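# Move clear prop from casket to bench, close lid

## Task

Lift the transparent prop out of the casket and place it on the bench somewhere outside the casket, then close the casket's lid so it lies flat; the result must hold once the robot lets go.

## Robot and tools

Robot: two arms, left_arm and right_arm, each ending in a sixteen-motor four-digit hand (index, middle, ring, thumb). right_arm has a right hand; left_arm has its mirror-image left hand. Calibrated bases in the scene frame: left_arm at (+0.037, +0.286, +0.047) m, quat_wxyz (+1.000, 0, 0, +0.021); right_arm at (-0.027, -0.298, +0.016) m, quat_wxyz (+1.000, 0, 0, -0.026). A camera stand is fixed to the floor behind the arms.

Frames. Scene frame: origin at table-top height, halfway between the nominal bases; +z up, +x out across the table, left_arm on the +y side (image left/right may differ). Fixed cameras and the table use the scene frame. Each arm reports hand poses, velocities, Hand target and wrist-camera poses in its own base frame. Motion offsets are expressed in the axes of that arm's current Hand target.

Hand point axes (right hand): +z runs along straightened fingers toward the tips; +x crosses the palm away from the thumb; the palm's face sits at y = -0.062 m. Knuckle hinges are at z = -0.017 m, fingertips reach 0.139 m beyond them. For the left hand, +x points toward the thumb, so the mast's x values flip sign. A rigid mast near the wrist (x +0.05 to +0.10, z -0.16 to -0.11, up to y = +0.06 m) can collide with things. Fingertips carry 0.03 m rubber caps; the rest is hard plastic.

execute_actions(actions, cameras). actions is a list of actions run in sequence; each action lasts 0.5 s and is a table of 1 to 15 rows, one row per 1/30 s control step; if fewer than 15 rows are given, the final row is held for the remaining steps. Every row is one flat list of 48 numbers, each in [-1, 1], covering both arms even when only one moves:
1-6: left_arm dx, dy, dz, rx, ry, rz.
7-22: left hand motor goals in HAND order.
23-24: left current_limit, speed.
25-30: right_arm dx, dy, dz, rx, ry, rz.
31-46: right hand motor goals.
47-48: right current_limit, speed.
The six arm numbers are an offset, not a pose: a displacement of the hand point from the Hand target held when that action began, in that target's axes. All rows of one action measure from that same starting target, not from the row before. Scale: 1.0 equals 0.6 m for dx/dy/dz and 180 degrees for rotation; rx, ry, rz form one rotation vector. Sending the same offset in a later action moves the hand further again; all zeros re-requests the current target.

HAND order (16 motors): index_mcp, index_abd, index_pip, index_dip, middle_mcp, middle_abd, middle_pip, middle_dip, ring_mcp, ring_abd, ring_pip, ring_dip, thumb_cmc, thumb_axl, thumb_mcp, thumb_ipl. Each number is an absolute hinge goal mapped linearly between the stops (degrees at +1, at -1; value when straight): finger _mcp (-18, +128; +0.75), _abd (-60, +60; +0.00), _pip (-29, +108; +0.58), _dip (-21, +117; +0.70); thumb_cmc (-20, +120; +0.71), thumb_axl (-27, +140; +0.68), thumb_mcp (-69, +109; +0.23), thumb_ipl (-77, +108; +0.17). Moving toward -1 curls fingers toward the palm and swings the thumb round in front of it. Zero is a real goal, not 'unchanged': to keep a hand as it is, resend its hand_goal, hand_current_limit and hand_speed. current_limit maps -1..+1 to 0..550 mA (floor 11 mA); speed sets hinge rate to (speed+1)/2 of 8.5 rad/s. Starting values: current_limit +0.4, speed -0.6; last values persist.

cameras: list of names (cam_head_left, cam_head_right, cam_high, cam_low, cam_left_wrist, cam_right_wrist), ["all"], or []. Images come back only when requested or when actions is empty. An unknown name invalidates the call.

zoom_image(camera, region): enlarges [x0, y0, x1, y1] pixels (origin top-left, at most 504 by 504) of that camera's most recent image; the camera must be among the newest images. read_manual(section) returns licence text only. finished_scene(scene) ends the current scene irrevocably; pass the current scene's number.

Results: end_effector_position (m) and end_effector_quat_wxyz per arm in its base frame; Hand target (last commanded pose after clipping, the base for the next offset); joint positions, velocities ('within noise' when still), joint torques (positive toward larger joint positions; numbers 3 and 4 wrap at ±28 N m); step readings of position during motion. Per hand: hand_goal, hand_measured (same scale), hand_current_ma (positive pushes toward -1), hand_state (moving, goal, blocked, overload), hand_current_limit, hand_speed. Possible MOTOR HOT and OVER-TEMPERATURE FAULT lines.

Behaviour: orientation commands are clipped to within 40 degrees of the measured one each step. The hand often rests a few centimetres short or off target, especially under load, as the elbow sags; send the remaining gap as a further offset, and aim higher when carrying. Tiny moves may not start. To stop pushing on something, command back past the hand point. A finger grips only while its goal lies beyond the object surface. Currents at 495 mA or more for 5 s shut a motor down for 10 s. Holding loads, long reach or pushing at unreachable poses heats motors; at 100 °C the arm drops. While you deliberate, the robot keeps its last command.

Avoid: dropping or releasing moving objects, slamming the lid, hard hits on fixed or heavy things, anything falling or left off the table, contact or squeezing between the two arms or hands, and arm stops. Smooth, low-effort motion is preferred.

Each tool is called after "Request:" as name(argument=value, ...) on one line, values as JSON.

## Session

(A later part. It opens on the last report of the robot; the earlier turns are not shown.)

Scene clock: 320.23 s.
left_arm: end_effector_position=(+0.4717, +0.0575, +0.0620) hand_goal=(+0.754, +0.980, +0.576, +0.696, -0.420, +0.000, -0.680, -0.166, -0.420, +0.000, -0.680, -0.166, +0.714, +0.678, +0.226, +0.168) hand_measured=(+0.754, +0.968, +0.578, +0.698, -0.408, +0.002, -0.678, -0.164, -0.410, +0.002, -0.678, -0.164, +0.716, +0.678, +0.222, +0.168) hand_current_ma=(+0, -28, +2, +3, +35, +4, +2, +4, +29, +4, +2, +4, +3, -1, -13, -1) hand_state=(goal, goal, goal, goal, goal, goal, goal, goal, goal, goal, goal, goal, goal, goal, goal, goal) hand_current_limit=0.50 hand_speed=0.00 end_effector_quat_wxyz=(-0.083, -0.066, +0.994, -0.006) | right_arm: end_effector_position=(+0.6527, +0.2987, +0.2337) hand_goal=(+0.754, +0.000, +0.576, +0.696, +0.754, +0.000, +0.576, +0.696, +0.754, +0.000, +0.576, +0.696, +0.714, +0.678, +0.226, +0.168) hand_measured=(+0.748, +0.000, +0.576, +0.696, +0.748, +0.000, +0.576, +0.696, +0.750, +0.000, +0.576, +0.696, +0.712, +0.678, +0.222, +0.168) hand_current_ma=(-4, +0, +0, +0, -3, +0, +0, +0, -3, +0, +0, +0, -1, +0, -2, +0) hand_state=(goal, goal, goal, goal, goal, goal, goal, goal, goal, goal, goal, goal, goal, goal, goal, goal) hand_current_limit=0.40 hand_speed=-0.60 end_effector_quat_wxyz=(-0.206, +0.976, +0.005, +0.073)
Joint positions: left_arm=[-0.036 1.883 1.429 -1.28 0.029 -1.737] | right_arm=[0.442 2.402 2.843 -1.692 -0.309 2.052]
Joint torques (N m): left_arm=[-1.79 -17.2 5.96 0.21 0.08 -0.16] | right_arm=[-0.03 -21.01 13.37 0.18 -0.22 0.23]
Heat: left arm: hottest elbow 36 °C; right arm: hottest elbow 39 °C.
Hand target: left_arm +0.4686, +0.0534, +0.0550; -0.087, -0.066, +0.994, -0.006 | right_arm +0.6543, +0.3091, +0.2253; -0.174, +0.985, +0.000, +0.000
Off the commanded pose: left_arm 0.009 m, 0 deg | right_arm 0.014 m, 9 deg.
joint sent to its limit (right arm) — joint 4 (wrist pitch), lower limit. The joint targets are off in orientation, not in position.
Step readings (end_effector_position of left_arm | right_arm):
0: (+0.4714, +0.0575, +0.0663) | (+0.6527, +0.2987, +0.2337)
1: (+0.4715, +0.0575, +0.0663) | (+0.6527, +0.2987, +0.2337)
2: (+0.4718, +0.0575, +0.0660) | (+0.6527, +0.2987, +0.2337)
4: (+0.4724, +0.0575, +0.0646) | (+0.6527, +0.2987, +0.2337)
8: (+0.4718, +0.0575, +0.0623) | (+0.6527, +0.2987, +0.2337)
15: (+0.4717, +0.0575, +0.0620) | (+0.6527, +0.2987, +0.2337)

Request:
execute_actions(actions=[[[-0.0029,0,0.0164,0,0,0,0.754,0.98,0.576,0.696,-0.42,0,-0.68,-0.166,-0.42,0,-0.68,-0.166,0.714,0.678,0.226,0.168,0.5,0,0,0,0,0,0,0,0.754,0,0.576,0.696,0.754,0,0.576,0.696,0.754,0,0.576,0.696,0.714,0.678,0.226,0.168,0.4,-0.6]]], cameras=["cam_high","cam_right_wrist","cam_left_wrist"])

Request:
zoom_image(camera="cam_right_wrist", region=[355, 160, 495, 300])

Request:
zoom_image(camera="cam_high", region=[490, 180, 590, 280])

Scene clock: 321.60 s.
left_arm: end_effector_position=(+0.4719, +0.0574, +0.0599) hand_goal=(+0.754, +0.980, +0.576, +0.696, -0.420, +0.000, -0.680, -0.166, -0.420, +0.000, -0.680, -0.166, +0.714, +0.678, +0.226, +0.168) hand_measured=(+0.766, +0.968, +0.578, +0.698, -0.408, +0.002, -0.678, -0.164, -0.410, +0.002, -0.678, -0.164, +0.716, +0.678, +0.222, +0.168) hand_current_ma=(+35, -28, +2, +3, +35, +4, +2, +4, +29, +4, +2, +4, +3, -1, -13, -1) hand_state=(goal, goal, goal, goal, goal, goal, goal, goal, goal, goal, goal, goal, goal, goal, goal, goal) hand_current_limit=0.50 hand_speed=0.00 end_effector_quat_wxyz=(-0.081, -0.066, +0.995, -0.007) | right_arm: end_effector_position=(+0.6527, +0.2987, +0.2337) hand_goal=(+0.754, +0.000, +0.576, +0.696, +0.754, +0.000, +0.576, +0.696, +0.754, +0.000, +0.576, +0.696, +0.714, +0.678, +0.226, +0.168) hand_measured=(+0.748, +0.000, +0.576, +0.696, +0.748, +0.000, +0.576, +0.696, +0.750, +0.000, +0.576, +0.696, +0.712, +0.678, +0.222, +0.168) hand_current_ma=(-4, +0, +0, +0, -3, +0, +0, +0, -3, +0, +0, +0, -1, +0, -2, +0) hand_state=(goal, goal, goal, goal, goal, goal, goal, goal, goal, goal, goal, goal, goal, goal, goal, goal) hand_current_limit=0.40 hand_speed=-0.60 end_effector_quat_wxyz=(-0.206, +0.976, +0.005, +0.073)
Joint positions: left_arm=[-0.036 1.883 1.424 -1.271 0.03 -1.737] | right_arm=[0.442 2.402 2.843 -1.692 -0.309 2.052]
Joint torques (N m): left_arm=[-1.67 -15.91 5.56 1.01 -0.03 -0.17] | right_arm=[-0.15 -21.25 13.37 0.2 -0.22 0.22]
Heat: left arm: hottest elbow 36 °C; right arm: hottest elbow 39 °C.
Hand target: left_arm +0.4687, +0.0533, +0.0450; -0.086, -0.066, +0.994, -0.006 | right_arm +0.6543, +0.3091, +0.2253; -0.174, +0.985, +0.000, +0.000
Off the commanded pose: left_arm 0.016 m, 1 deg | right_arm 0.014 m, 9 deg.
joint sent to its limit (right arm) — joint 4 (wrist pitch), lower limit. The joint targets are off in orientation, not in position.
Step readings (end_effector_position of left_arm | right_arm):
0: (+0.4718, +0.0575, +0.0619) | (+0.6527, +0.2987, +0.2337)
1: (+0.4718, +0.0575, +0.0619) | (+0.6527, +0.2987, +0.2337)
2: (+0.4723, +0.0575, +0.0616) | (+0.6527, +0.2987, +0.2337)
4: (+0.4724, +0.0575, +0.0607) | (+0.6527, +0.2987, +0.2337)
8: (+0.4719, +0.0574, +0.0599) | (+0.6527, +0.2987, +0.2337)
15: (+0.4719, +0.0574, +0.0599) | (+0.6527, +0.2987, +0.2337)
Images, in order (width x height): cam_high 896x504, cam_left_wrist 672x504, cam_right_wrist 672x504.

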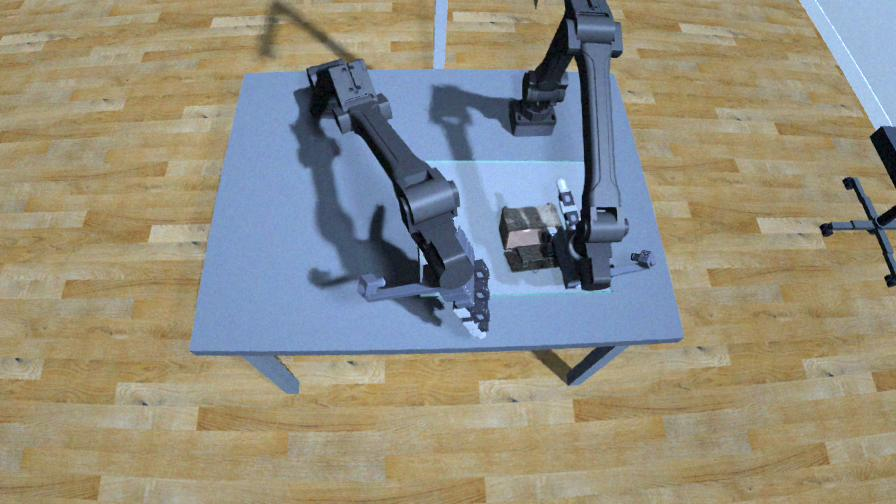

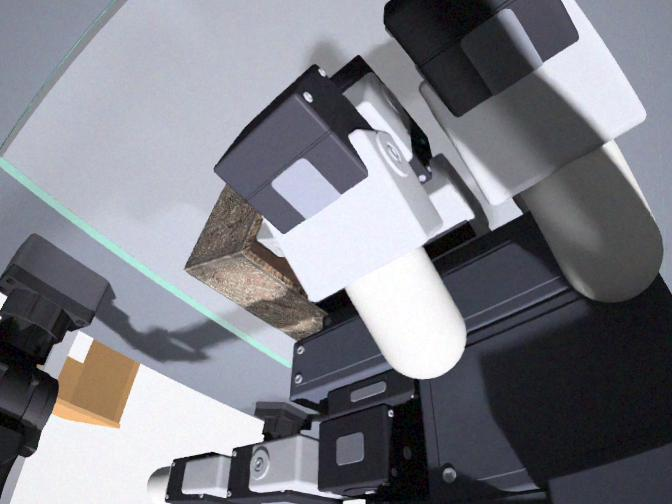

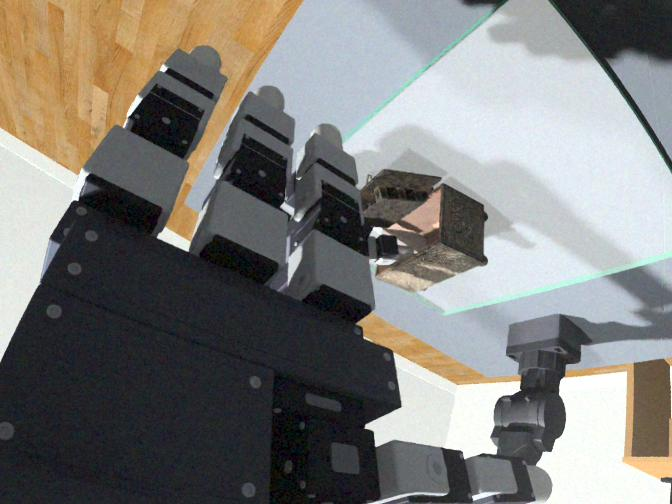

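Scaled by 3.600 from the camera's 672x504 image, which has a finer 960x720 frame.

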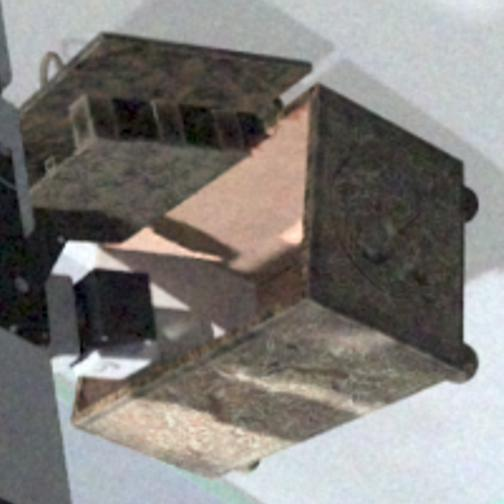

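Scaled by 5.040.

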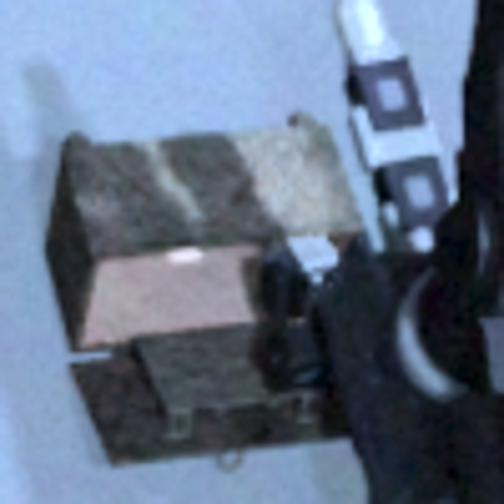

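Request:
execute_actions(actions=[[[0.0055,0,-0.0312,0,0,0,0.754,0.9,0.576,0.696,-0.42,0,-0.68,-0.166,-0.42,0,-0.68,-0.166,0.714,0.678,0.226,0.168,0.5,-0.5,0,0,0,0,0,0,0.754,0,0.576,0.696,0.754,0,0.576,0.696,0.754,0,0.576,0.696,0.714,0.678,0.226,0.168,0.4,-0.6]],[[0,0,0,0,0,0,0.754,0.83,0.576,0.696,-0.42,0,-0.68,-0.166,-0.42,0,-0.68,-0.166,0.714,0.678,0.226,0.168,0.5,-0.6,0,0,0,0,0,0,0.754,0,0.576,0.696,0.754,0,0.576,0.696,0.754,0,0.576,0.696,0.714,0.678,0.226,0.168,0.4,-0.6]]], cameras=["cam_high","cam_right_wrist"])

Request:
zoom_image(camera="cam_right_wrist", region=[355, 160, 495, 300])

Scene clock: 325.50 s.
left_arm: end_effector_position=(+0.4689, +0.0573, +0.0626) hand_goal=(+0.754, +0.830, +0.576, +0.696, -0.420, +0.000, -0.680, -0.166, -0.420, +0.000, -0.680, -0.166, +0.714, +0.678, +0.226, +0.168) hand_measured=(+0.764, +0.916, +0.578, +0.698, -0.408, +0.002, -0.678, -0.164, -0.410, +0.002, -0.678, -0.164, +0.716, +0.678, +0.222, +0.168) hand_current_ma=(+27, +277, +4, +3, +35, +4, +2, +4, +29, +4, +2, +4, +3, -1, -13, -1) hand_state=(goal, blocked, goal, goal, goal, goal, goal, goal, goal, goal, goal, goal, goal, goal, goal, goal) hand_current_limit=0.50 hand_speed=-0.60 end_effector_quat_wxyz=(-0.085, -0.066, +0.994, -0.007) | right_arm: end_effector_position=(+0.6527, +0.2987, +0.2337) hand_goal=(+0.754, +0.000, +0.576, +0.696, +0.754, +0.000, +0.576, +0.696, +0.754, +0.000, +0.576, +0.696, +0.714, +0.678, +0.226, +0.168) hand_measured=(+0.748, +0.000, +0.576, +0.696, +0.748, +0.000, +0.576, +0.696, +0.750, +0.000, +0.576, +0.696, +0.712, +0.678, +0.222, +0.168) hand_current_ma=(-4, +0, +0, +0, -3, +0, +0, +0, -3, +0, +0, +0, -1, +0, -2, +0) hand_state=(goal, goal, goal, goal, goal, goal, goal, goal, goal, goal, goal, goal, goal, goal, goal, goal) hand_current_limit=0.40 hand_speed=-0.60 end_effector_quat_wxyz=(-0.206, +0.976, +0.005, +0.073)
Joint positions: left_arm=[-0.036 1.879 1.424 -1.284 0.031 -1.737] | right_arm=[0.442 2.402 2.843 -1.692 -0.309 2.052]
Joint torques (N m): left_arm=[-1.73 -17.9 7.17 -0.38 -0.03 -0.08] | right_arm=[-0.09 -21.13 13.37 0.17 -0.22 0.23]
Heat: left arm: hottest elbow 35 °C; right arm: hottest elbow 39 °C.
Hand target: left_arm +0.4687, +0.0534, +0.0640; -0.086, -0.066, +0.994, -0.006 | right_arm +0.6543, +0.3091, +0.2253; -0.174, +0.985, +0.000, +0.000
Off the commanded pose: left_arm 0.004 m, 0 deg | right_arm 0.014 m, 9 deg.
joint sent to its limit (right arm) — joint 4 (wrist pitch), lower limit. The joint targets are off in orientation, not in position.
Step readings (end_effector_position of left_arm | right_arm):
0: (+0.4719, +0.0574, +0.0599) | (+0.6527, +0.2987, +0.2337)
1: (+0.4719, +0.0574, +0.0599) | (+0.6527, +0.2987, +0.2337)
2: (+0.4718, +0.0574, +0.0599) | (+0.6527, +0.2987, +0.2337)
4: (+0.4713, +0.0573, +0.0600) | (+0.6527, +0.2987, +0.2337)
8: (+0.4701, +0.0574, +0.0604) | (+0.6527, +0.2987, +0.2337)
15: (+0.4701, +0.0574, +0.0606) | (+0.6527, +0.2987, +0.2337)
16: (+0.4701, +0.0574, +0.0606) | (+0.6527, +0.2987, +0.2337)
17: (+0.4698, +0.0574, +0.0607) | (+0.6527, +0.2987, +0.2337)
19: (+0.4695, +0.0573, +0.0617) | (+0.6527, +0.2987, +0.2337)
23: (+0.4689, +0.0573, +0.0626) | (+0.6527, +0.2987, +0.2337)
30: (+0.4689, +0.0573, +0.0626) | (+0.6527, +0.2987, +0.2337)
Images, in order (width x height): cam_high 896x504, cam_right_wrist 672x504.

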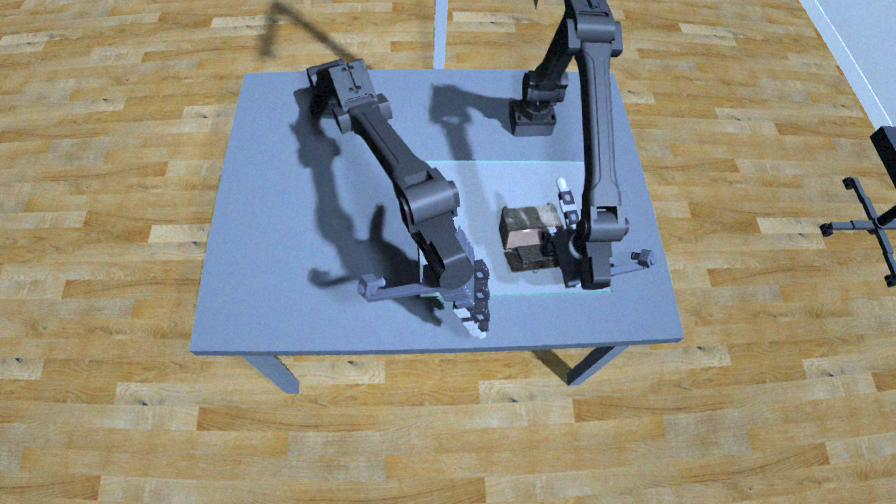

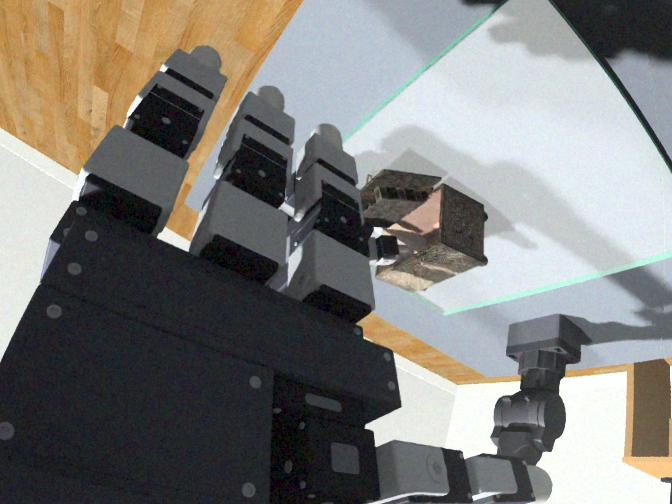

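Scaled by 3.600 from the camera's 672x504 image, which has a finer 960x720 frame.

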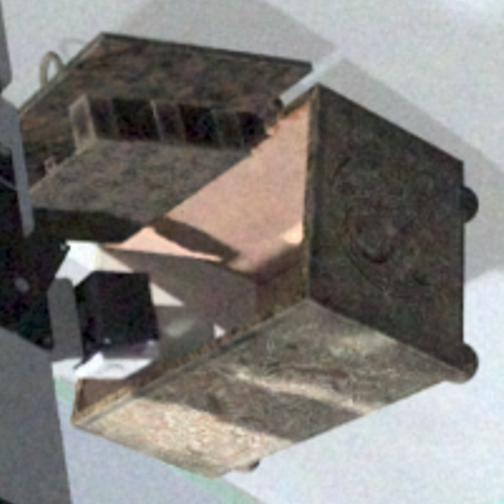

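Request:
execute_actions(actions=[[[-0.02,0,-0.0036,0,0,0,0.754,0.86,0.576,0.696,-0.42,0,-0.68,-0.166,-0.42,0,-0.68,-0.166,0.714,0.678,0.226,0.168,0.5,-0.6,0,0,0,0,0,0,0.754,0,0.576,0.696,0.754,0,0.576,0.696,0.754,0,0.576,0.696,0.714,0.678,0.226,0.168,0.4,-0.6]],[[-0.021,0,-0.0036,0,0,0,0.754,0.86,0.576,0.696,-0.42,0,-0.68,-0.166,-0.42,0,-0.68,-0.166,0.714,0.678,0.226,0.168,0.5,-0.6,0,0,0,0,0,0,0.754,0,0.576,0.696,0.754,0,0.576,0.696,0.754,0,0.576,0.696,0.714,0.678,0.226,0.168,0.4,-0.6]]], cameras=["cam_high","cam_right_wrist"])

Request:
zoom_image(camera="cam_right_wrist", region=[355, 160, 495, 300])

Request:
zoom_image(camera="cam_high", region=[490, 180, 590, 280])

Scene clock: 327.90 s.
left_arm: end_effector_position=(+0.4785, +0.0570, +0.0671) hand_goal=(+0.754, +0.860, +0.576, +0.696, -0.420, +0.000, -0.680, -0.166, -0.420, +0.000, -0.680, -0.166, +0.714, +0.678, +0.226, +0.168) hand_measured=(+0.756, +0.862, +0.578, +0.698, -0.408, +0.002, -0.678, -0.164, -0.410, +0.002, -0.678, -0.164, +0.716, +0.678, +0.222, +0.168) hand_current_ma=(+2, +4, +5, +3, +35, +4, +2, +4, +29, +4, +2, +4, +2, -1, -13, -1) hand_state=(goal, goal, goal, goal, goal, goal, goal, goal, goal, goal, goal, goal, goal, goal, goal, goal) hand_current_limit=0.50 hand_speed=-0.60 end_effector_quat_wxyz=(-0.088, -0.066, +0.994, -0.007) | right_arm: end_effector_position=(+0.6527, +0.2987, +0.2337) hand_goal=(+0.754, +0.000, +0.576, +0.696, +0.754, +0.000, +0.576, +0.696, +0.754, +0.000, +0.576, +0.696, +0.714, +0.678, +0.226, +0.168) hand_measured=(+0.748, +0.000, +0.576, +0.696, +0.748, +0.000, +0.576, +0.696, +0.750, +0.000, +0.576, +0.696, +0.712, +0.678, +0.222, +0.168) hand_current_ma=(-4, +0, +0, +0, -3, +0, +0, +0, -3, +0, +0, +0, -1, +0, -2, +0) hand_state=(goal, goal, goal, goal, goal, goal, goal, goal, goal, goal, goal, goal, goal, goal, goal, goal) hand_current_limit=0.40 hand_speed=-0.60 end_effector_quat_wxyz=(-0.206, +0.976, +0.005, +0.073)
Joint positions: left_arm=[-0.036 1.899 1.467 -1.312 0.031 -1.737] | right_arm=[0.442 2.402 2.843 -1.692 -0.309 2.052]
Joint velocities: left_arm=[-0.005 0.005 -0.046 -0.022 -0.051 -0.007] | right_arm=[within noise]
Joint torques (N m): left_arm=[-1.26 -14.92 10.66 -0.4 -0.07 -0.07] | right_arm=[-0.15 -21.3 13.37 0.18 -0.22 0.23]
Heat: left arm: hottest elbow 35 °C; right arm: hottest elbow 39 °C.
Hand target: left_arm +0.4935, +0.0566, +0.0640; -0.086, -0.066, +0.994, -0.006 | right_arm +0.6543, +0.3091, +0.2253; -0.174, +0.985, +0.000, +0.000
Off the commanded pose: left_arm 0.015 m, 0 deg | right_arm 0.014 m, 9 deg.
joint sent to its limit (right arm) — joint 4 (wrist pitch), lower limit. The joint targets are off in orientation, not in position.
Step readings (end_effector_position of left_arm | right_arm):
0: (+0.4689, +0.0573, +0.0626) | (+0.6527, +0.2987, +0.2337)
1: (+0.4689, +0.0573, +0.0626) | (+0.6527, +0.2987, +0.2337)
2: (+0.4688, +0.0573, +0.0626) | (+0.6527, +0.2987, +0.2337)
4: (+0.4688, +0.0573, +0.0629) | (+0.6527, +0.2987, +0.2337)
8: (+0.4684, +0.0574, +0.0643) | (+0.6527, +0.2987, +0.2337)
15: (+0.4681, +0.0574, +0.0648) | (+0.6527, +0.2987, +0.2337)
16: (+0.4683, +0.0574, +0.0649) | (+0.6527, +0.2987, +0.2337)
17: (+0.4685, +0.0574, +0.0654) | (+0.6527, +0.2987, +0.2337)
19: (+0.4699, +0.0573, +0.0664) | (+0.6527, +0.2987, +0.2337)
23: (+0.4769, +0.0570, +0.0672) | (+0.6527, +0.2987, +0.2337)
30: (+0.4784, +0.0570, +0.0671) | (+0.6527, +0.2987, +0.2337)
Images, in order (width x height): cam_high 896x504, cam_right_wrist 672x504.

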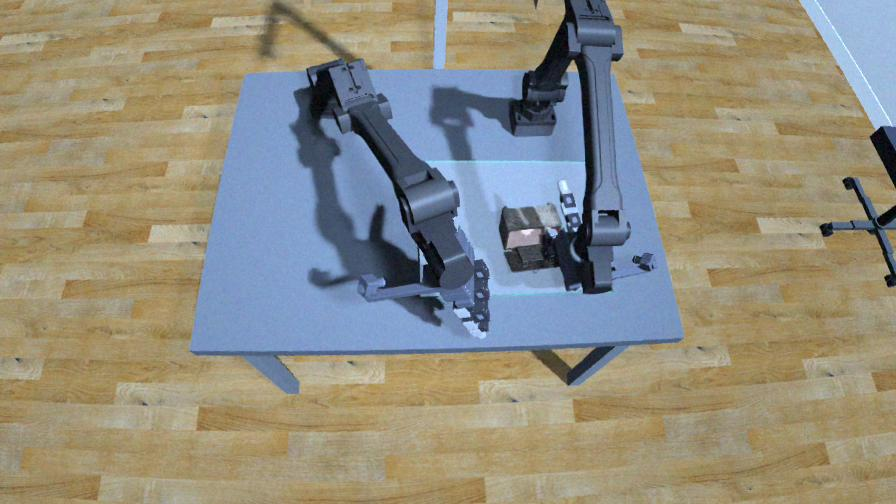

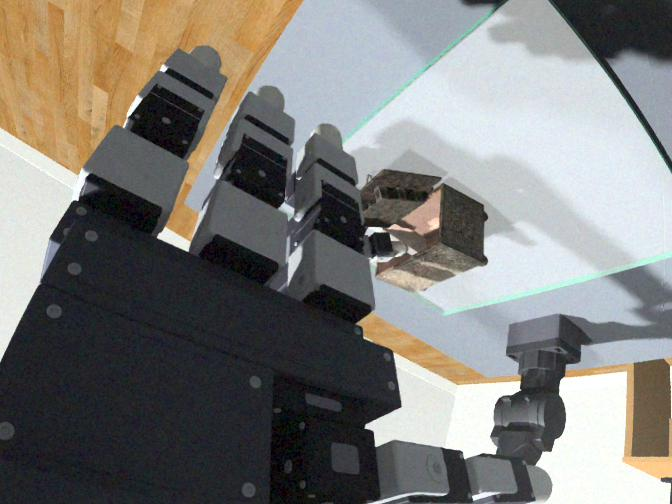

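Scaled by 3.600 from the camera's 672x504 image, which has a finer 960x720 frame.

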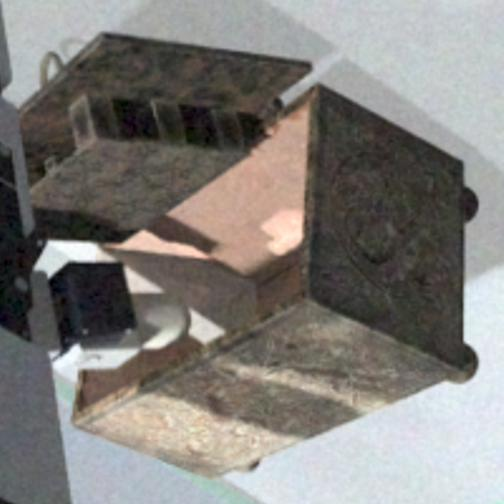

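Scaled by 5.040.

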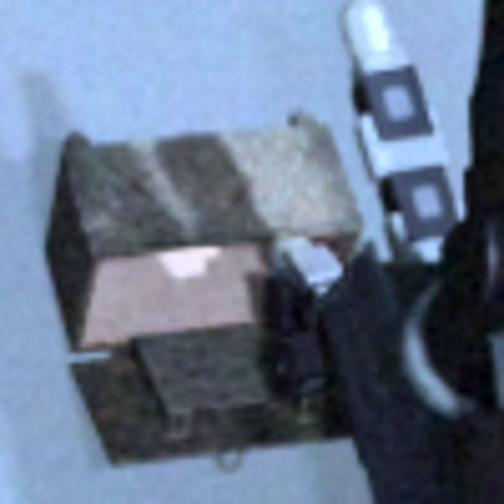

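Request:
execute_actions(actions=[[[0,0,0,0,0,0,0.754,0.72,0.576,0.696,-0.42,0,-0.68,-0.166,-0.42,0,-0.68,-0.166,0.714,0.678,0.226,0.168,0.5,-0.6,0,0,0,0,0,0,0.754,0,0.576,0.696,0.754,0,0.576,0.696,0.754,0,0.576,0.696,0.714,0.678,0.226,0.168,0.4,-0.6]]], cameras=["cam_right_wrist"])

Request:
zoom_image(camera="cam_right_wrist", region=[355, 200, 445, 290])

Scene clock: 329.40 s.
left_arm: end_effector_position=(+0.4777, +0.0570, +0.0692) hand_goal=(+0.754, +0.720, +0.576, +0.696, -0.420, +0.000, -0.680, -0.166, -0.420, +0.000, -0.680, -0.166, +0.714, +0.678, +0.226, +0.168) hand_measured=(+0.756, +0.812, +0.578, +0.698, -0.408, +0.002, -0.678, -0.164, -0.410, +0.002, -0.678, -0.164, +0.716, +0.678, +0.222, +0.168) hand_current_ma=(+2, +303, +5, +3, +35, +4, +2, +4, +29, +4, +2, +4, +2, -1, -13, -1) hand_state=(goal, blocked, goal, goal, goal, goal, goal, goal, goal, goal, goal, goal, goal, goal, goal, goal) hand_current_limit=0.50 hand_speed=-0.60 end_effector_quat_wxyz=(-0.091, -0.066, +0.994, -0.006) | right_arm: end_effector_position=(+0.6527, +0.2987, +0.2337) hand_goal=(+0.754, +0.000, +0.576, +0.696, +0.754, +0.000, +0.576, +0.696, +0.754, +0.000, +0.576, +0.696, +0.714, +0.678, +0.226, +0.168) hand_measured=(+0.748, +0.000, +0.576, +0.696, +0.748, +0.000, +0.576, +0.696, +0.750, +0.000, +0.576, +0.696, +0.712, +0.678, +0.222, +0.168) hand_current_ma=(-4, +0, +0, +0, -3, +0, +0, +0, -3, +0, +0, +0, -1, +0, -2, +0) hand_state=(goal, goal, goal, goal, goal, goal, goal, goal, goal, goal, goal, goal, goal, goal, goal, goal) hand_current_limit=0.40 hand_speed=-0.60 end_effector_quat_wxyz=(-0.206, +0.976, +0.005, +0.073)
Joint positions: left_arm=[-0.036 1.899 1.472 -1.323 0.031 -1.737] | right_arm=[0.442 2.402 2.843 -1.692 -0.309 2.052]
Joint torques (N m): left_arm=[-1.08 -15.03 10.25 -0.16 -0.08 -0.05] | right_arm=[-0.09 -21.13 13.34 0.2 -0.22 0.22]
Heat: left arm: hottest elbow 35 °C; right arm: hottest elbow 39 °C.
Hand target: left_arm +0.4935, +0.0567, +0.0641; -0.086, -0.066, +0.994, -0.006 | right_arm +0.6543, +0.3091, +0.2253; -0.174, +0.985, +0.000, +0.000
Off the commanded pose: left_arm 0.017 m, 1 deg | right_arm 0.014 m, 9 deg.
joint sent to its limit (right arm) — joint 4 (wrist pitch), lower limit. The joint targets are off in orientation, not in position.
Step readings (end_effector_position of left_arm | right_arm):
0: (+0.4784, +0.0570, +0.0671) | (+0.6527, +0.2987, +0.2337)
1: (+0.4784, +0.0570, +0.0671) | (+0.6527, +0.2987, +0.2337)
2: (+0.4781, +0.0570, +0.0672) | (+0.6527, +0.2987, +0.2337)
4: (+0.4781, +0.0570, +0.0684) | (+0.6527, +0.2987, +0.2337)
8: (+0.4777, +0.0570, +0.0692) | (+0.6527, +0.2987, +0.2337)
15: (+0.4777, +0.0570, +0.0692) | (+0.6527, +0.2987, +0.2337)
Images, in order (width x height): cam_right_wrist 672x504.

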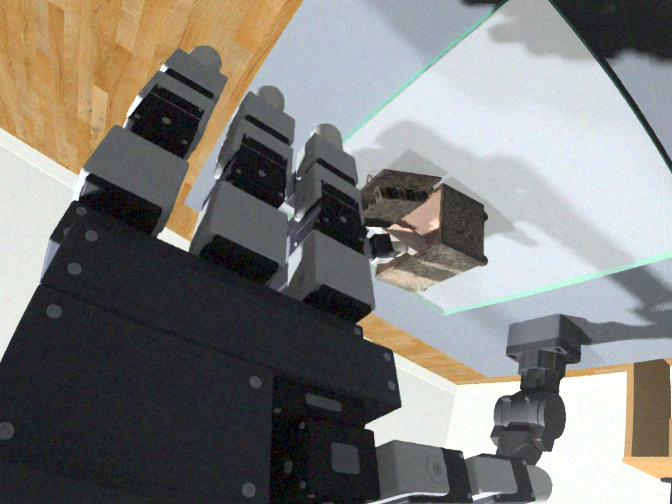

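Scaled by 5.600 from the camera's 672x504 image, which has a finer 960x720 frame.

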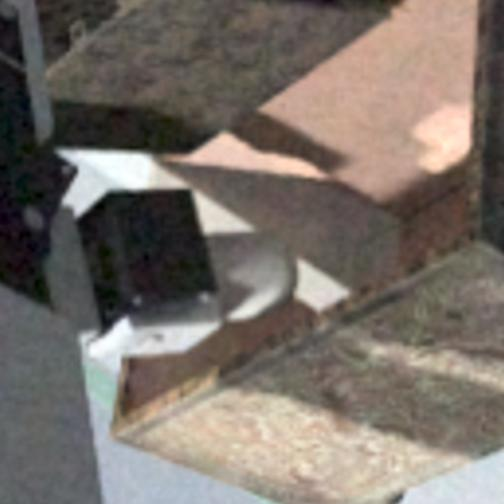

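Request:
execute_actions(actions=[[[-0.017,0,0.001,0,0,0,0.754,0.70,0.576,0.696,-0.42,0,-0.68,-0.166,-0.42,0,-0.68,-0.166,0.714,0.678,0.226,0.168,0.5,-0.6,0,0,0,0,0,0,0.754,0,0.576,0.696,0.754,0,0.576,0.696,0.754,0,0.576,0.696,0.714,0.678,0.226,0.168,0.4,-0.6]],[[-0.017,0,0.001,0,0,0,0.754,0.70,0.576,0.696,-0.42,0,-0.68,-0.166,-0.42,0,-0.68,-0.166,0.714,0.678,0.226,0.168,0.5,-0.6,0,0,0,0,0,0,0.754,0,0.576,0.696,0.754,0,0.576,0.696,0.754,0,0.576,0.696,0.714,0.678,0.226,0.168,0.4,-0.6]]], cameras=["cam_right_wrist"])

Request:
zoom_image(camera="cam_right_wrist", region=[355, 200, 445, 290])

Scene clock: 333.53 s.
left_arm: end_effector_position=(+0.4906, +0.0566, +0.0683) hand_goal=(+0.754, +0.700, +0.576, +0.696, -0.420, +0.000, -0.680, -0.166, -0.420, +0.000, -0.680, -0.166, +0.714, +0.678, +0.226, +0.168) hand_measured=(+0.752, +0.798, +0.576, +0.698, -0.408, +0.002, -0.678, -0.164, -0.410, +0.002, -0.678, -0.164, +0.716, +0.678, +0.222, +0.168) hand_current_ma=(-4, +325, +1, +3, +35, +4, +2, +4, +29, +4, +2, +4, +2, -1, -13, -1) hand_state=(goal, blocked, goal, goal, goal, goal, goal, goal, goal, goal, goal, goal, goal, goal, goal, goal) hand_current_limit=0.50 hand_speed=-0.60 end_effector_quat_wxyz=(-0.097, -0.066, +0.993, -0.006) | right_arm: end_effector_position=(+0.6527, +0.2987, +0.2337) hand_goal=(+0.754, +0.000, +0.576, +0.696, +0.754, +0.000, +0.576, +0.696, +0.754, +0.000, +0.576, +0.696, +0.714, +0.678, +0.226, +0.168) hand_measured=(+0.748, +0.000, +0.576, +0.696, +0.748, +0.000, +0.576, +0.696, +0.750, +0.000, +0.576, +0.696, +0.712, +0.678, +0.222, +0.168) hand_current_ma=(-4, +0, +0, +0, -3, +0, +0, +0, -3, +0, +0, +0, -1, +0, -2, +0) hand_state=(goal, goal, goal, goal, goal, goal, goal, goal, goal, goal, goal, goal, goal, goal, goal, goal) hand_current_limit=0.40 hand_speed=-0.60 end_effector_quat_wxyz=(-0.206, +0.976, +0.005, +0.073)
Joint positions: left_arm=[-0.036 1.94 1.529 -1.353 0.031 -1.737] | right_arm=[0.442 2.402 2.843 -1.692 -0.309 2.052]
Joint torques (N m): left_arm=[-0.62 -15.5 11.33 0.55 -0.07 0] | right_arm=[-0.15 -21.19 13.33 0.17 -0.23 0.23]
Heat: left arm: hottest elbow 35 °C; right arm: hottest elbow 39 °C.
Hand target: left_arm +0.5131, +0.0593, +0.0594; -0.086, -0.066, +0.994, -0.006 | right_arm +0.6543, +0.3091, +0.2253; -0.174, +0.985, +0.000, +0.000
Off the commanded pose: left_arm 0.024 m, 1 deg | right_arm 0.014 m, 9 deg.
joint sent to its limit (right arm) — joint 4 (wrist pitch), lower limit. The joint targets are off in orientation, not in position.
Step readings (end_effector_position of left_arm | right_arm):
0: (+0.4777, +0.0570, +0.0692) | (+0.6527, +0.2987, +0.2337)
1: (+0.4777, +0.0570, +0.0692) | (+0.6527, +0.2987, +0.2337)
2: (+0.4780, +0.0570, +0.0695) | (+0.6527, +0.2987, +0.2337)
4: (+0.4787, +0.0570, +0.0699) | (+0.6527, +0.2987, +0.2337)
8: (+0.4818, +0.0569, +0.0694) | (+0.6527, +0.2987, +0.2337)
15: (+0.4822, +0.0569, +0.0691) | (+0.6527, +0.2987, +0.2337)
16: (+0.4822, +0.0569, +0.0691) | (+0.6527, +0.2987, +0.2337)
17: (+0.4826, +0.0568, +0.0692) | (+0.6527, +0.2987, +0.2337)
19: (+0.4857, +0.0567, +0.0690) | (+0.6527, +0.2987, +0.2337)
23: (+0.4902, +0.0566, +0.0684) | (+0.6527, +0.2987, +0.2337)
30: (+0.4906, +0.0566, +0.0683) | (+0.6527, +0.2987, +0.2337)
Images, in order (width x height): cam_right_wrist 672x504.

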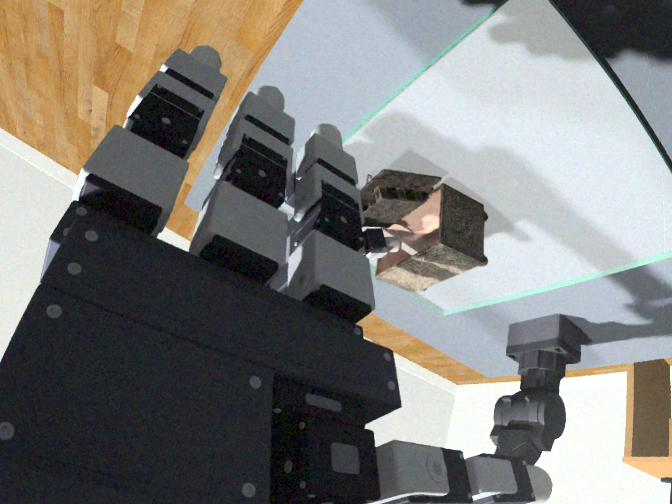

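Scaled by 5.600 from the camera's 672x504 image, which has a finer 960x720 frame.

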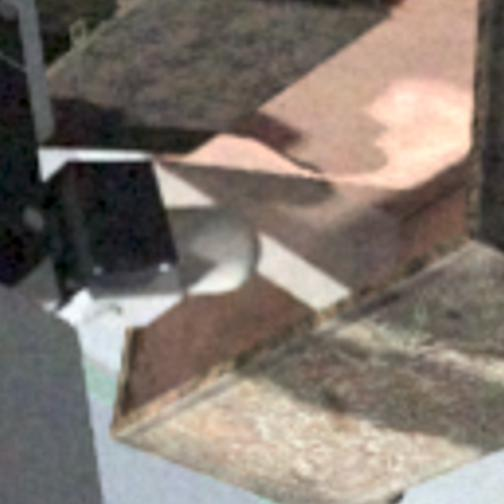

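Request:
execute_actions(actions=[[[0,0,-0.015,0,0,0,0.754,0.98,0.576,0.696,-0.42,0,-0.68,-0.166,-0.42,0,-0.68,-0.166,0.714,0.678,0.226,0.168,0.5,0,0,0,0,0,0,0,0.754,0,0.576,0.696,0.754,0,0.576,0.696,0.754,0,0.576,0.696,0.714,0.678,0.226,0.168,0.4,-0.6]],[[0,-0.0367,-0.012,0,-0.058,0,0.754,0.98,0.576,0.696,-0.42,0,-0.68,-0.166,-0.42,0,-0.68,-0.166,0.714,0.678,0.226,0.168,0.5,0,0,0,0,0,0,0,0.754,0,0.576,0.696,0.754,0,0.576,0.696,0.754,0,0.576,0.696,0.714,0.678,0.226,0.168,0.4,-0.6]]], cameras=["cam_right_wrist","cam_high"])

Request:
zoom_image(camera="cam_right_wrist", region=[355, 160, 495, 300])

Request:
zoom_image(camera="cam_high", region=[490, 180, 590, 280])

Scene clock: 339.00 s.
left_arm: end_effector_position=(+0.5186, +0.0410, +0.0800) hand_goal=(+0.754, +0.980, +0.576, +0.696, -0.420, +0.000, -0.680, -0.166, -0.420, +0.000, -0.680, -0.166, +0.714, +0.678, +0.226, +0.168) hand_measured=(+0.744, +0.998, +0.568, +0.696, -0.408, +0.002, -0.678, -0.164, -0.410, +0.002, -0.678, -0.164, +0.716, +0.678, +0.222, +0.168) hand_current_ma=(-27, +45, -18, +0, +35, +3, +2, +4, +29, +3, +2, +4, +2, -1, -14, -1) hand_state=(goal, goal, goal, goal, goal, goal, goal, goal, goal, goal, goal, goal, goal, goal, goal, goal) hand_current_limit=0.50 hand_speed=0.00 end_effector_quat_wxyz=(-0.004, -0.060, +0.998, +0.000) | right_arm: end_effector_position=(+0.6527, +0.2987, +0.2337) hand_goal=(+0.754, +0.000, +0.576, +0.696, +0.754, +0.000, +0.576, +0.696, +0.754, +0.000, +0.576, +0.696, +0.714, +0.678, +0.226, +0.168) hand_measured=(+0.748, +0.000, +0.576, +0.696, +0.748, +0.000, +0.576, +0.696, +0.750, +0.000, +0.576, +0.696, +0.712, +0.678, +0.222, +0.168) hand_current_ma=(-4, +0, +0, +0, -3, +0, +0, +0, -3, +0, +0, +0, -1, +0, -2, +0) hand_state=(goal, goal, goal, goal, goal, goal, goal, goal, goal, goal, goal, goal, goal, goal, goal, goal) hand_current_limit=0.40 hand_speed=-0.60 end_effector_quat_wxyz=(-0.206, +0.976, +0.005, +0.073)
Joint positions: left_arm=[-0.073 1.877 1.492 -1.193 0 -1.764] | right_arm=[0.442 2.402 2.843 -1.692 -0.309 2.052]
Joint torques (N m): left_arm=[-1.73 -18.61 6.35 1.59 -0.05 -0.16] | right_arm=[0.03 -21.19 13.38 0.2 -0.22 0.23]
Heat: left arm: hottest elbow 36 °C; right arm: hottest elbow 39 °C.
Hand target: left_arm +0.5189, +0.0379, +0.0753; +0.004, -0.066, +0.998, +0.000 | right_arm +0.6543, +0.3091, +0.2253; -0.174, +0.985, +0.000, +0.000
Off the commanded pose: left_arm 0.006 m, 1 deg | right_arm 0.014 m, 9 deg.
joint sent to its limit (right arm) — joint 4 (wrist pitch), lower limit. The joint targets are off in orientation, not in position.
Step readings (end_effector_position of left_arm | right_arm):
0: (+0.4906, +0.0566, +0.0683) | (+0.6527, +0.2987, +0.2337)
1: (+0.4905, +0.0566, +0.0683) | (+0.6527, +0.2987, +0.2337)
2: (+0.4909, +0.0565, +0.0684) | (+0.6527, +0.2987, +0.2337)
4: (+0.4939, +0.0564, +0.0684) | (+0.6527, +0.2987, +0.2337)
8: (+0.4981, +0.0563, +0.0697) | (+0.6527, +0.2987, +0.2337)
15: (+0.4994, +0.0562, +0.0706) | (+0.6527, +0.2987, +0.2337)
16: (+0.4996, +0.0563, +0.0706) | (+0.6527, +0.2987, +0.2337)
17: (+0.5024, +0.0567, +0.0699) | (+0.6527, +0.2987, +0.2337)
19: (+0.5106, +0.0564, +0.0673) | (+0.6527, +0.2987, +0.2337)
23: (+0.5118, +0.0514, +0.0722) | (+0.6527, +0.2987, +0.2337)
30: (+0.5191, +0.0412, +0.0799) | (+0.6527, +0.2987, +0.2337)
Images, in order (width x height): cam_high 896x504, cam_right_wrist 672x504.

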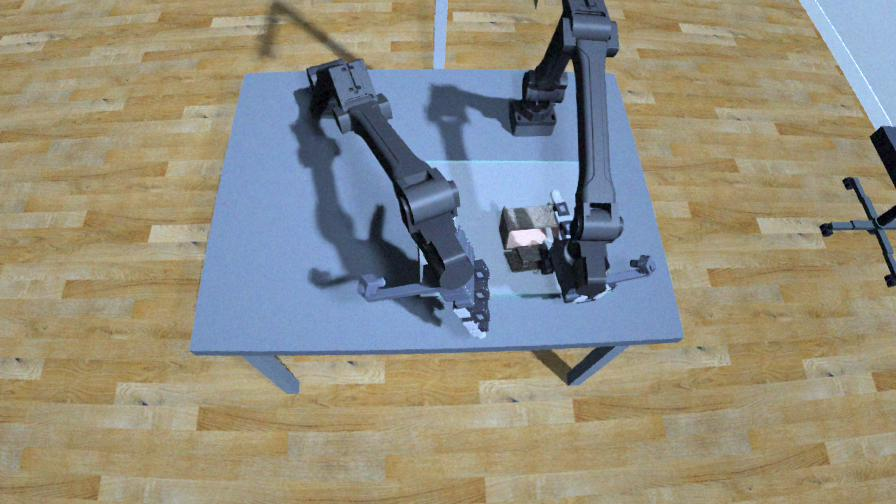

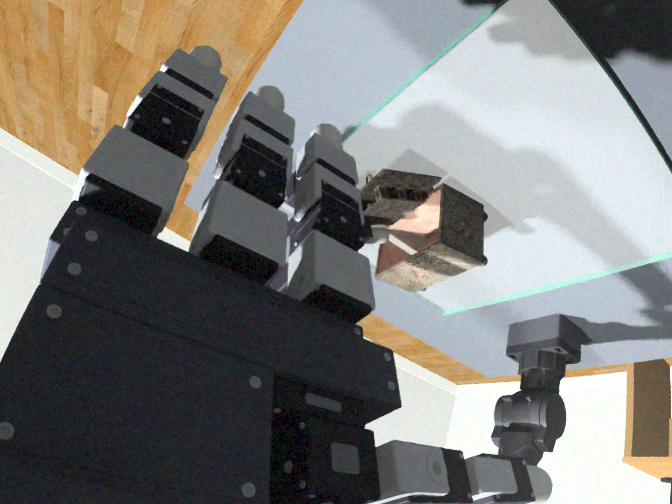

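Scaled by 3.600 from the camera's 672x504 image, which has a finer 960x720 frame.

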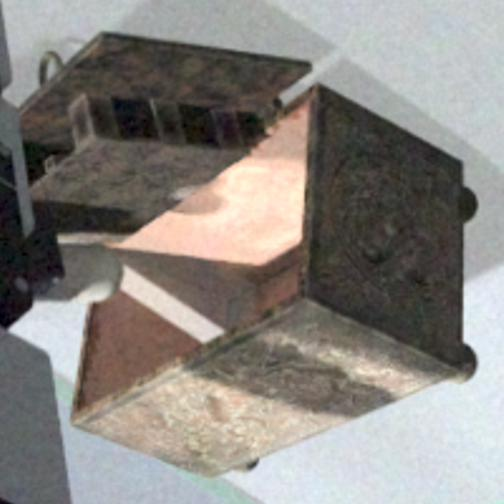

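Scaled by 5.040.

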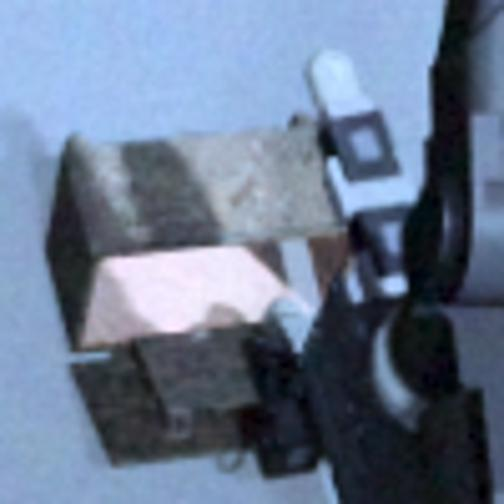

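Request:
execute_actions(actions=[[[-0.04,0,0,0,0,0,0.754,0.98,0.576,0.696,-0.42,0,-0.68,-0.166,-0.42,0,-0.68,-0.166,0.714,0.678,0.226,0.168,0.5,0,0,0,0,0,0,0,0.754,0,0.576,0.696,0.754,0,0.576,0.696,0.754,0,0.576,0.696,0.714,0.678,0.226,0.168,0.4,-0.6]],[[0,0,-0.2333,0,0,0,0.754,0.98,0.576,0.696,-0.42,0,-0.68,-0.166,-0.42,0,-0.68,-0.166,0.714,0.678,0.226,0.168,0.5,0,0,0,0,0,0,0,0.754,0,0.576,0.696,0.754,0,0.576,0.696,0.754,0,0.576,0.696,0.714,0.678,0.226,0.168,0.4,-0.6]],[[0,0,0,0,0,0.1667,0.754,0.5,0.576,0.696,-0.42,0,-0.68,-0.166,-0.42,0,-0.68,-0.166,0.714,0.678,0.226,0.168,0.5,0,0,0,0,0,0,0,0.754,0,0.576,0.696,0.754,0,0.576,0.696,0.754,0,0.576,0.696,0.714,0.678,0.226,0.168,0.4,-0.6]]])

Request:
execute_actions(actions=[[[0,0,0,0,0,0.1667,0.754,-0.06,0.576,0.696,-0.42,0,-0.68,-0.166,-0.42,0,-0.68,-0.166,0.714,0.678,0.226,0.168,0.5,0,0,0,0,0,0,0,0.754,0,0.576,0.696,0.754,0,0.576,0.696,0.754,0,0.576,0.696,0.714,0.678,0.226,0.168,0.4,-0.6]],[[0,0,0,0,0,0.1667,0.754,-0.06,0.576,0.696,-0.42,0,-0.68,-0.166,-0.42,0,-0.68,-0.166,0.714,0.678,0.226,0.168,0.5,0,0,0,0,0,0,0,0.754,0,0.576,0.696,0.754,0,0.576,0.696,0.754,0,0.576,0.696,0.714,0.678,0.226,0.168,0.4,-0.6]]], cameras=["cam_right_wrist","cam_high"])

Scene clock: 350.40 s.
left_arm: end_effector_position=(+0.5428, +0.0407, +0.2140) hand_goal=(+0.754, +0.500, +0.576, +0.696, -0.420, +0.000, -0.680, -0.166, -0.420, +0.000, -0.680, -0.166, +0.714, +0.678, +0.226, +0.168) hand_measured=(+0.750, +0.500, +0.574, +0.696, -0.408, +0.002, -0.678, -0.164, -0.410, +0.002, -0.678, -0.164, +0.716, +0.678, +0.222, +0.168) hand_current_ma=(-7, +1, -5, -1, +35, +3, +2, +4, +29, +3, +2, +4, +2, -1, -14, -1) hand_state=(goal, goal, goal, goal, goal, goal, goal, goal, goal, goal, goal, goal, goal, goal, goal, goal) hand_current_limit=0.50 hand_speed=0.00 end_effector_quat_wxyz=(-0.001, +0.187, +0.982, +0.003) | right_arm: end_effector_position=(+0.6527, +0.2987, +0.2337) hand_goal=(+0.754, +0.000, +0.576, +0.696, +0.754, +0.000, +0.576, +0.696, +0.754, +0.000, +0.576, +0.696, +0.714, +0.678, +0.226, +0.168) hand_measured=(+0.748, +0.000, +0.576, +0.696, +0.748, +0.000, +0.576, +0.696, +0.750, +0.000, +0.576, +0.696, +0.712, +0.678, +0.222, +0.168) hand_current_ma=(-4, +0, +0, +0, -3, +0, +0, +0, -3, +0, +0, +0, -1, +0, -2, +0) hand_state=(goal, goal, goal, goal, goal, goal, goal, goal, goal, goal, goal, goal, goal, goal, goal, goal) hand_current_limit=0.40 hand_speed=-0.60 end_effector_quat_wxyz=(-0.206, +0.976, +0.005, +0.073)
Joint positions: left_arm=[-0.088 1.745 1.665 -1.492 -0.006 -1.282] | right_arm=[0.442 2.402 2.843 -1.692 -0.309 2.052]
Joint torques (N m): left_arm=[-1.03 -18.84 7.19 0.7 -0.01 0.09] | right_arm=[-0.09 -21.07 13.33 0.21 -0.22 0.22]
Heat: left arm: hottest elbow 35 °C; right arm: hottest elbow 39 °C.
Hand target: left_arm +0.5414, +0.0411, +0.2156; +0.004, +0.194, +0.981, +0.001 | right_arm +0.6543, +0.3091, +0.2253; -0.174, +0.985, +0.000, +0.000
Off the commanded pose: left_arm 0.002 m, 1 deg | right_arm 0.014 m, 9 deg.
joint sent to its limit (right arm) — joint 4 (wrist pitch), lower limit. The joint targets are off in orientation, not in position.
Step readings (end_effector_position of left_arm | right_arm):
0: (+0.5184, +0.0410, +0.0799) | (+0.6527, +0.2987, +0.2337)
1: (+0.5184, +0.0410, +0.0799) | (+0.6527, +0.2987, +0.2337)
2: (+0.5184, +0.0410, +0.0799) | (+0.6527, +0.2987, +0.2337)
4: (+0.5184, +0.0410, +0.0799) | (+0.6527, +0.2987, +0.2337)
8: (+0.5188, +0.0409, +0.0801) | (+0.6527, +0.2987, +0.2337)
15: (+0.5194, +0.0409, +0.0800) | (+0.6527, +0.2987, +0.2337)
16: (+0.5193, +0.0409, +0.0804) | (+0.6527, +0.2987, +0.2337)
17: (+0.5182, +0.0410, +0.0848) | (+0.6527, +0.2987, +0.2337)
19: (+0.5152, +0.0414, +0.0999) | (+0.6527, +0.2987, +0.2337)
23: (+0.5214, +0.0411, +0.1513) | (+0.6527, +0.2987, +0.2337)
30: (+0.5322, +0.0404, +0.2124) | (+0.6527, +0.2987, +0.2337)
31: (+0.5324, +0.0404, +0.2140) | (+0.6527, +0.2987, +0.2337)
32: (+0.5342, +0.0412, +0.2145) | (+0.6527, +0.2987, +0.2337)
34: (+0.5375, +0.0428, +0.2123) | (+0.6527, +0.2987, +0.2337)
38: (+0.5358, +0.0430, +0.2048) | (+0.6527, +0.2987, +0.2337)
45: (+0.5387, +0.0415, +0.2088) | (+0.6527, +0.2987, +0.2337)

Scene clock: 352.20 s.
left_arm: end_effector_position=(+0.5436, +0.0384, +0.2141) hand_goal=(+0.754, -0.060, +0.576, +0.696, -0.420, +0.000, -0.680, -0.166, -0.420, +0.000, -0.680, -0.166, +0.714, +0.678, +0.226, +0.168) hand_measured=(+0.752, -0.056, +0.574, +0.696, -0.408, +0.002, -0.678, -0.164, -0.410, +0.002, -0.678, -0.164, +0.716, +0.678, +0.222, +0.168) hand_current_ma=(-4, +5, -5, -1, +35, +3, +2, +4, +29, +3, +2, +4, +2, -1, -14, -1) hand_state=(goal, goal, goal, goal, goal, goal, goal, goal, goal, goal, goal, goal, goal, goal, goal, goal) hand_current_limit=0.50 hand_speed=0.00 end_effector_quat_wxyz=(-0.002, +0.655, +0.756, +0.002) | right_arm: end_effector_position=(+0.6527, +0.2987, +0.2337) hand_goal=(+0.754, +0.000, +0.576, +0.696, +0.754, +0.000, +0.576, +0.696, +0.754, +0.000, +0.576, +0.696, +0.714, +0.678, +0.226, +0.168) hand_measured=(+0.748, +0.000, +0.576, +0.696, +0.748, +0.000, +0.576, +0.696, +0.750, +0.000, +0.576, +0.696, +0.712, +0.678, +0.222, +0.168) hand_current_ma=(-4, +0, +0, +0, -3, +0, +0, +0, -3, +0, +0, +0, -1, +0, -2, +0) hand_state=(goal, goal, goal, goal, goal, goal, goal, goal, goal, goal, goal, goal, goal, goal, goal, goal) hand_current_limit=0.40 hand_speed=-0.60 end_effector_quat_wxyz=(-0.206, +0.976, +0.005, +0.073)
Joint positions: left_arm=[0.007 1.556 1.429 -1.444 -0.006 -0.136] | right_arm=[0.442 2.402 2.843 -1.692 -0.309 2.052]
Joint torques (N m): left_arm=[-0.62 -14.92 7.2 0.9 0.09 0.03] | right_arm=[-0.15 -21.13 13.35 0.18 -0.22 0.23]
Heat: left arm: hottest elbow 35 °C; right arm: hottest elbow 39 °C.
Hand target: left_arm +0.5413, +0.0410, +0.2154; +0.003, +0.659, +0.752, +0.003 | right_arm +0.6543, +0.3091, +0.2253; -0.174, +0.985, +0.000, +0.000
Off the commanded pose: left_arm 0.004 m, 1 deg | right_arm 0.014 m, 9 deg.
joint sent to its limit (right arm) — joint 4 (wrist pitch), lower limit. The joint targets are off in orientation, not in position.
Step readings (end_effector_position of left_arm | right_arm):
0: (+0.5428, +0.0407, +0.2140) | (+0.6527, +0.2987, +0.2337)
1: (+0.5429, +0.0407, +0.2134) | (+0.6527, +0.2987, +0.2337)
2: (+0.5432, +0.0408, +0.2123) | (+0.6527, +0.2987, +0.2337)
4: (+0.5398, +0.0413, +0.2081) | (+0.6527, +0.2987, +0.2337)
8: (+0.5316, +0.0389, +0.2036) | (+0.6527, +0.2987, +0.2337)
15: (+0.5389, +0.0361, +0.2155) | (+0.6527, +0.2987, +0.2337)
16: (+0.5399, +0.0367, +0.2164) | (+0.6527, +0.2987, +0.2337)
17: (+0.5409, +0.0369, +0.2162) | (+0.6527, +0.2987, +0.2337)
19: (+0.5390, +0.0376, +0.2132) | (+0.6527, +0.2987, +0.2337)
23: (+0.5329, +0.0405, +0.2083) | (+0.6527, +0.2987, +0.2337)
30: (+0.5395, +0.0443, +0.2139) | (+0.6527, +0.2987, +0.2337)
Images, in order (width x height): cam_high 896x504, cam_right_wrist 672x504.

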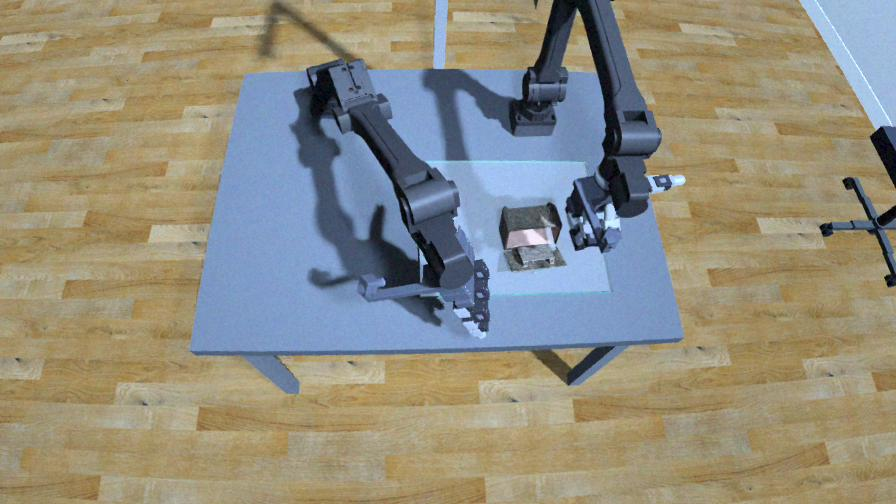

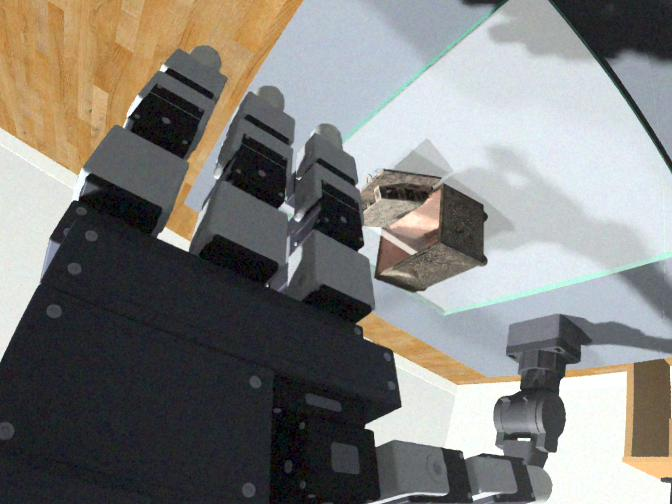

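Request:
zoom_image(camera="cam_high", region=[495, 195, 575, 275])

Request:
zoom_image(camera="cam_right_wrist", region=[355, 160, 455, 260])

Scaled by 6.300.

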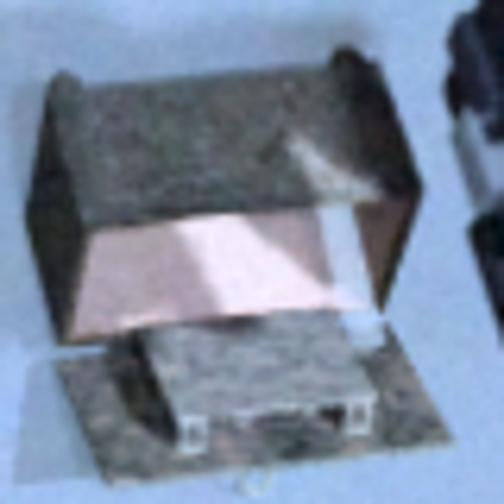

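Scaled by 5.040 from the camera's 672x504 image, which has a finer 960x720 frame.

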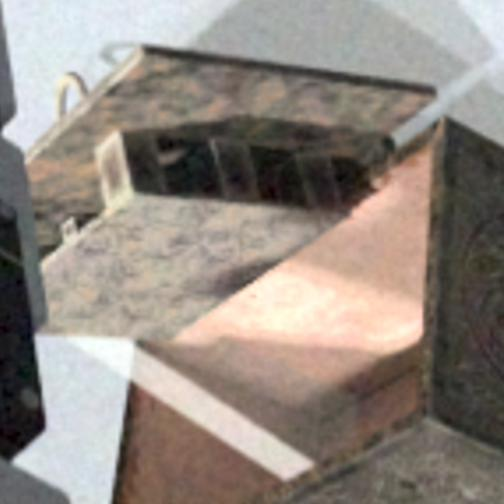

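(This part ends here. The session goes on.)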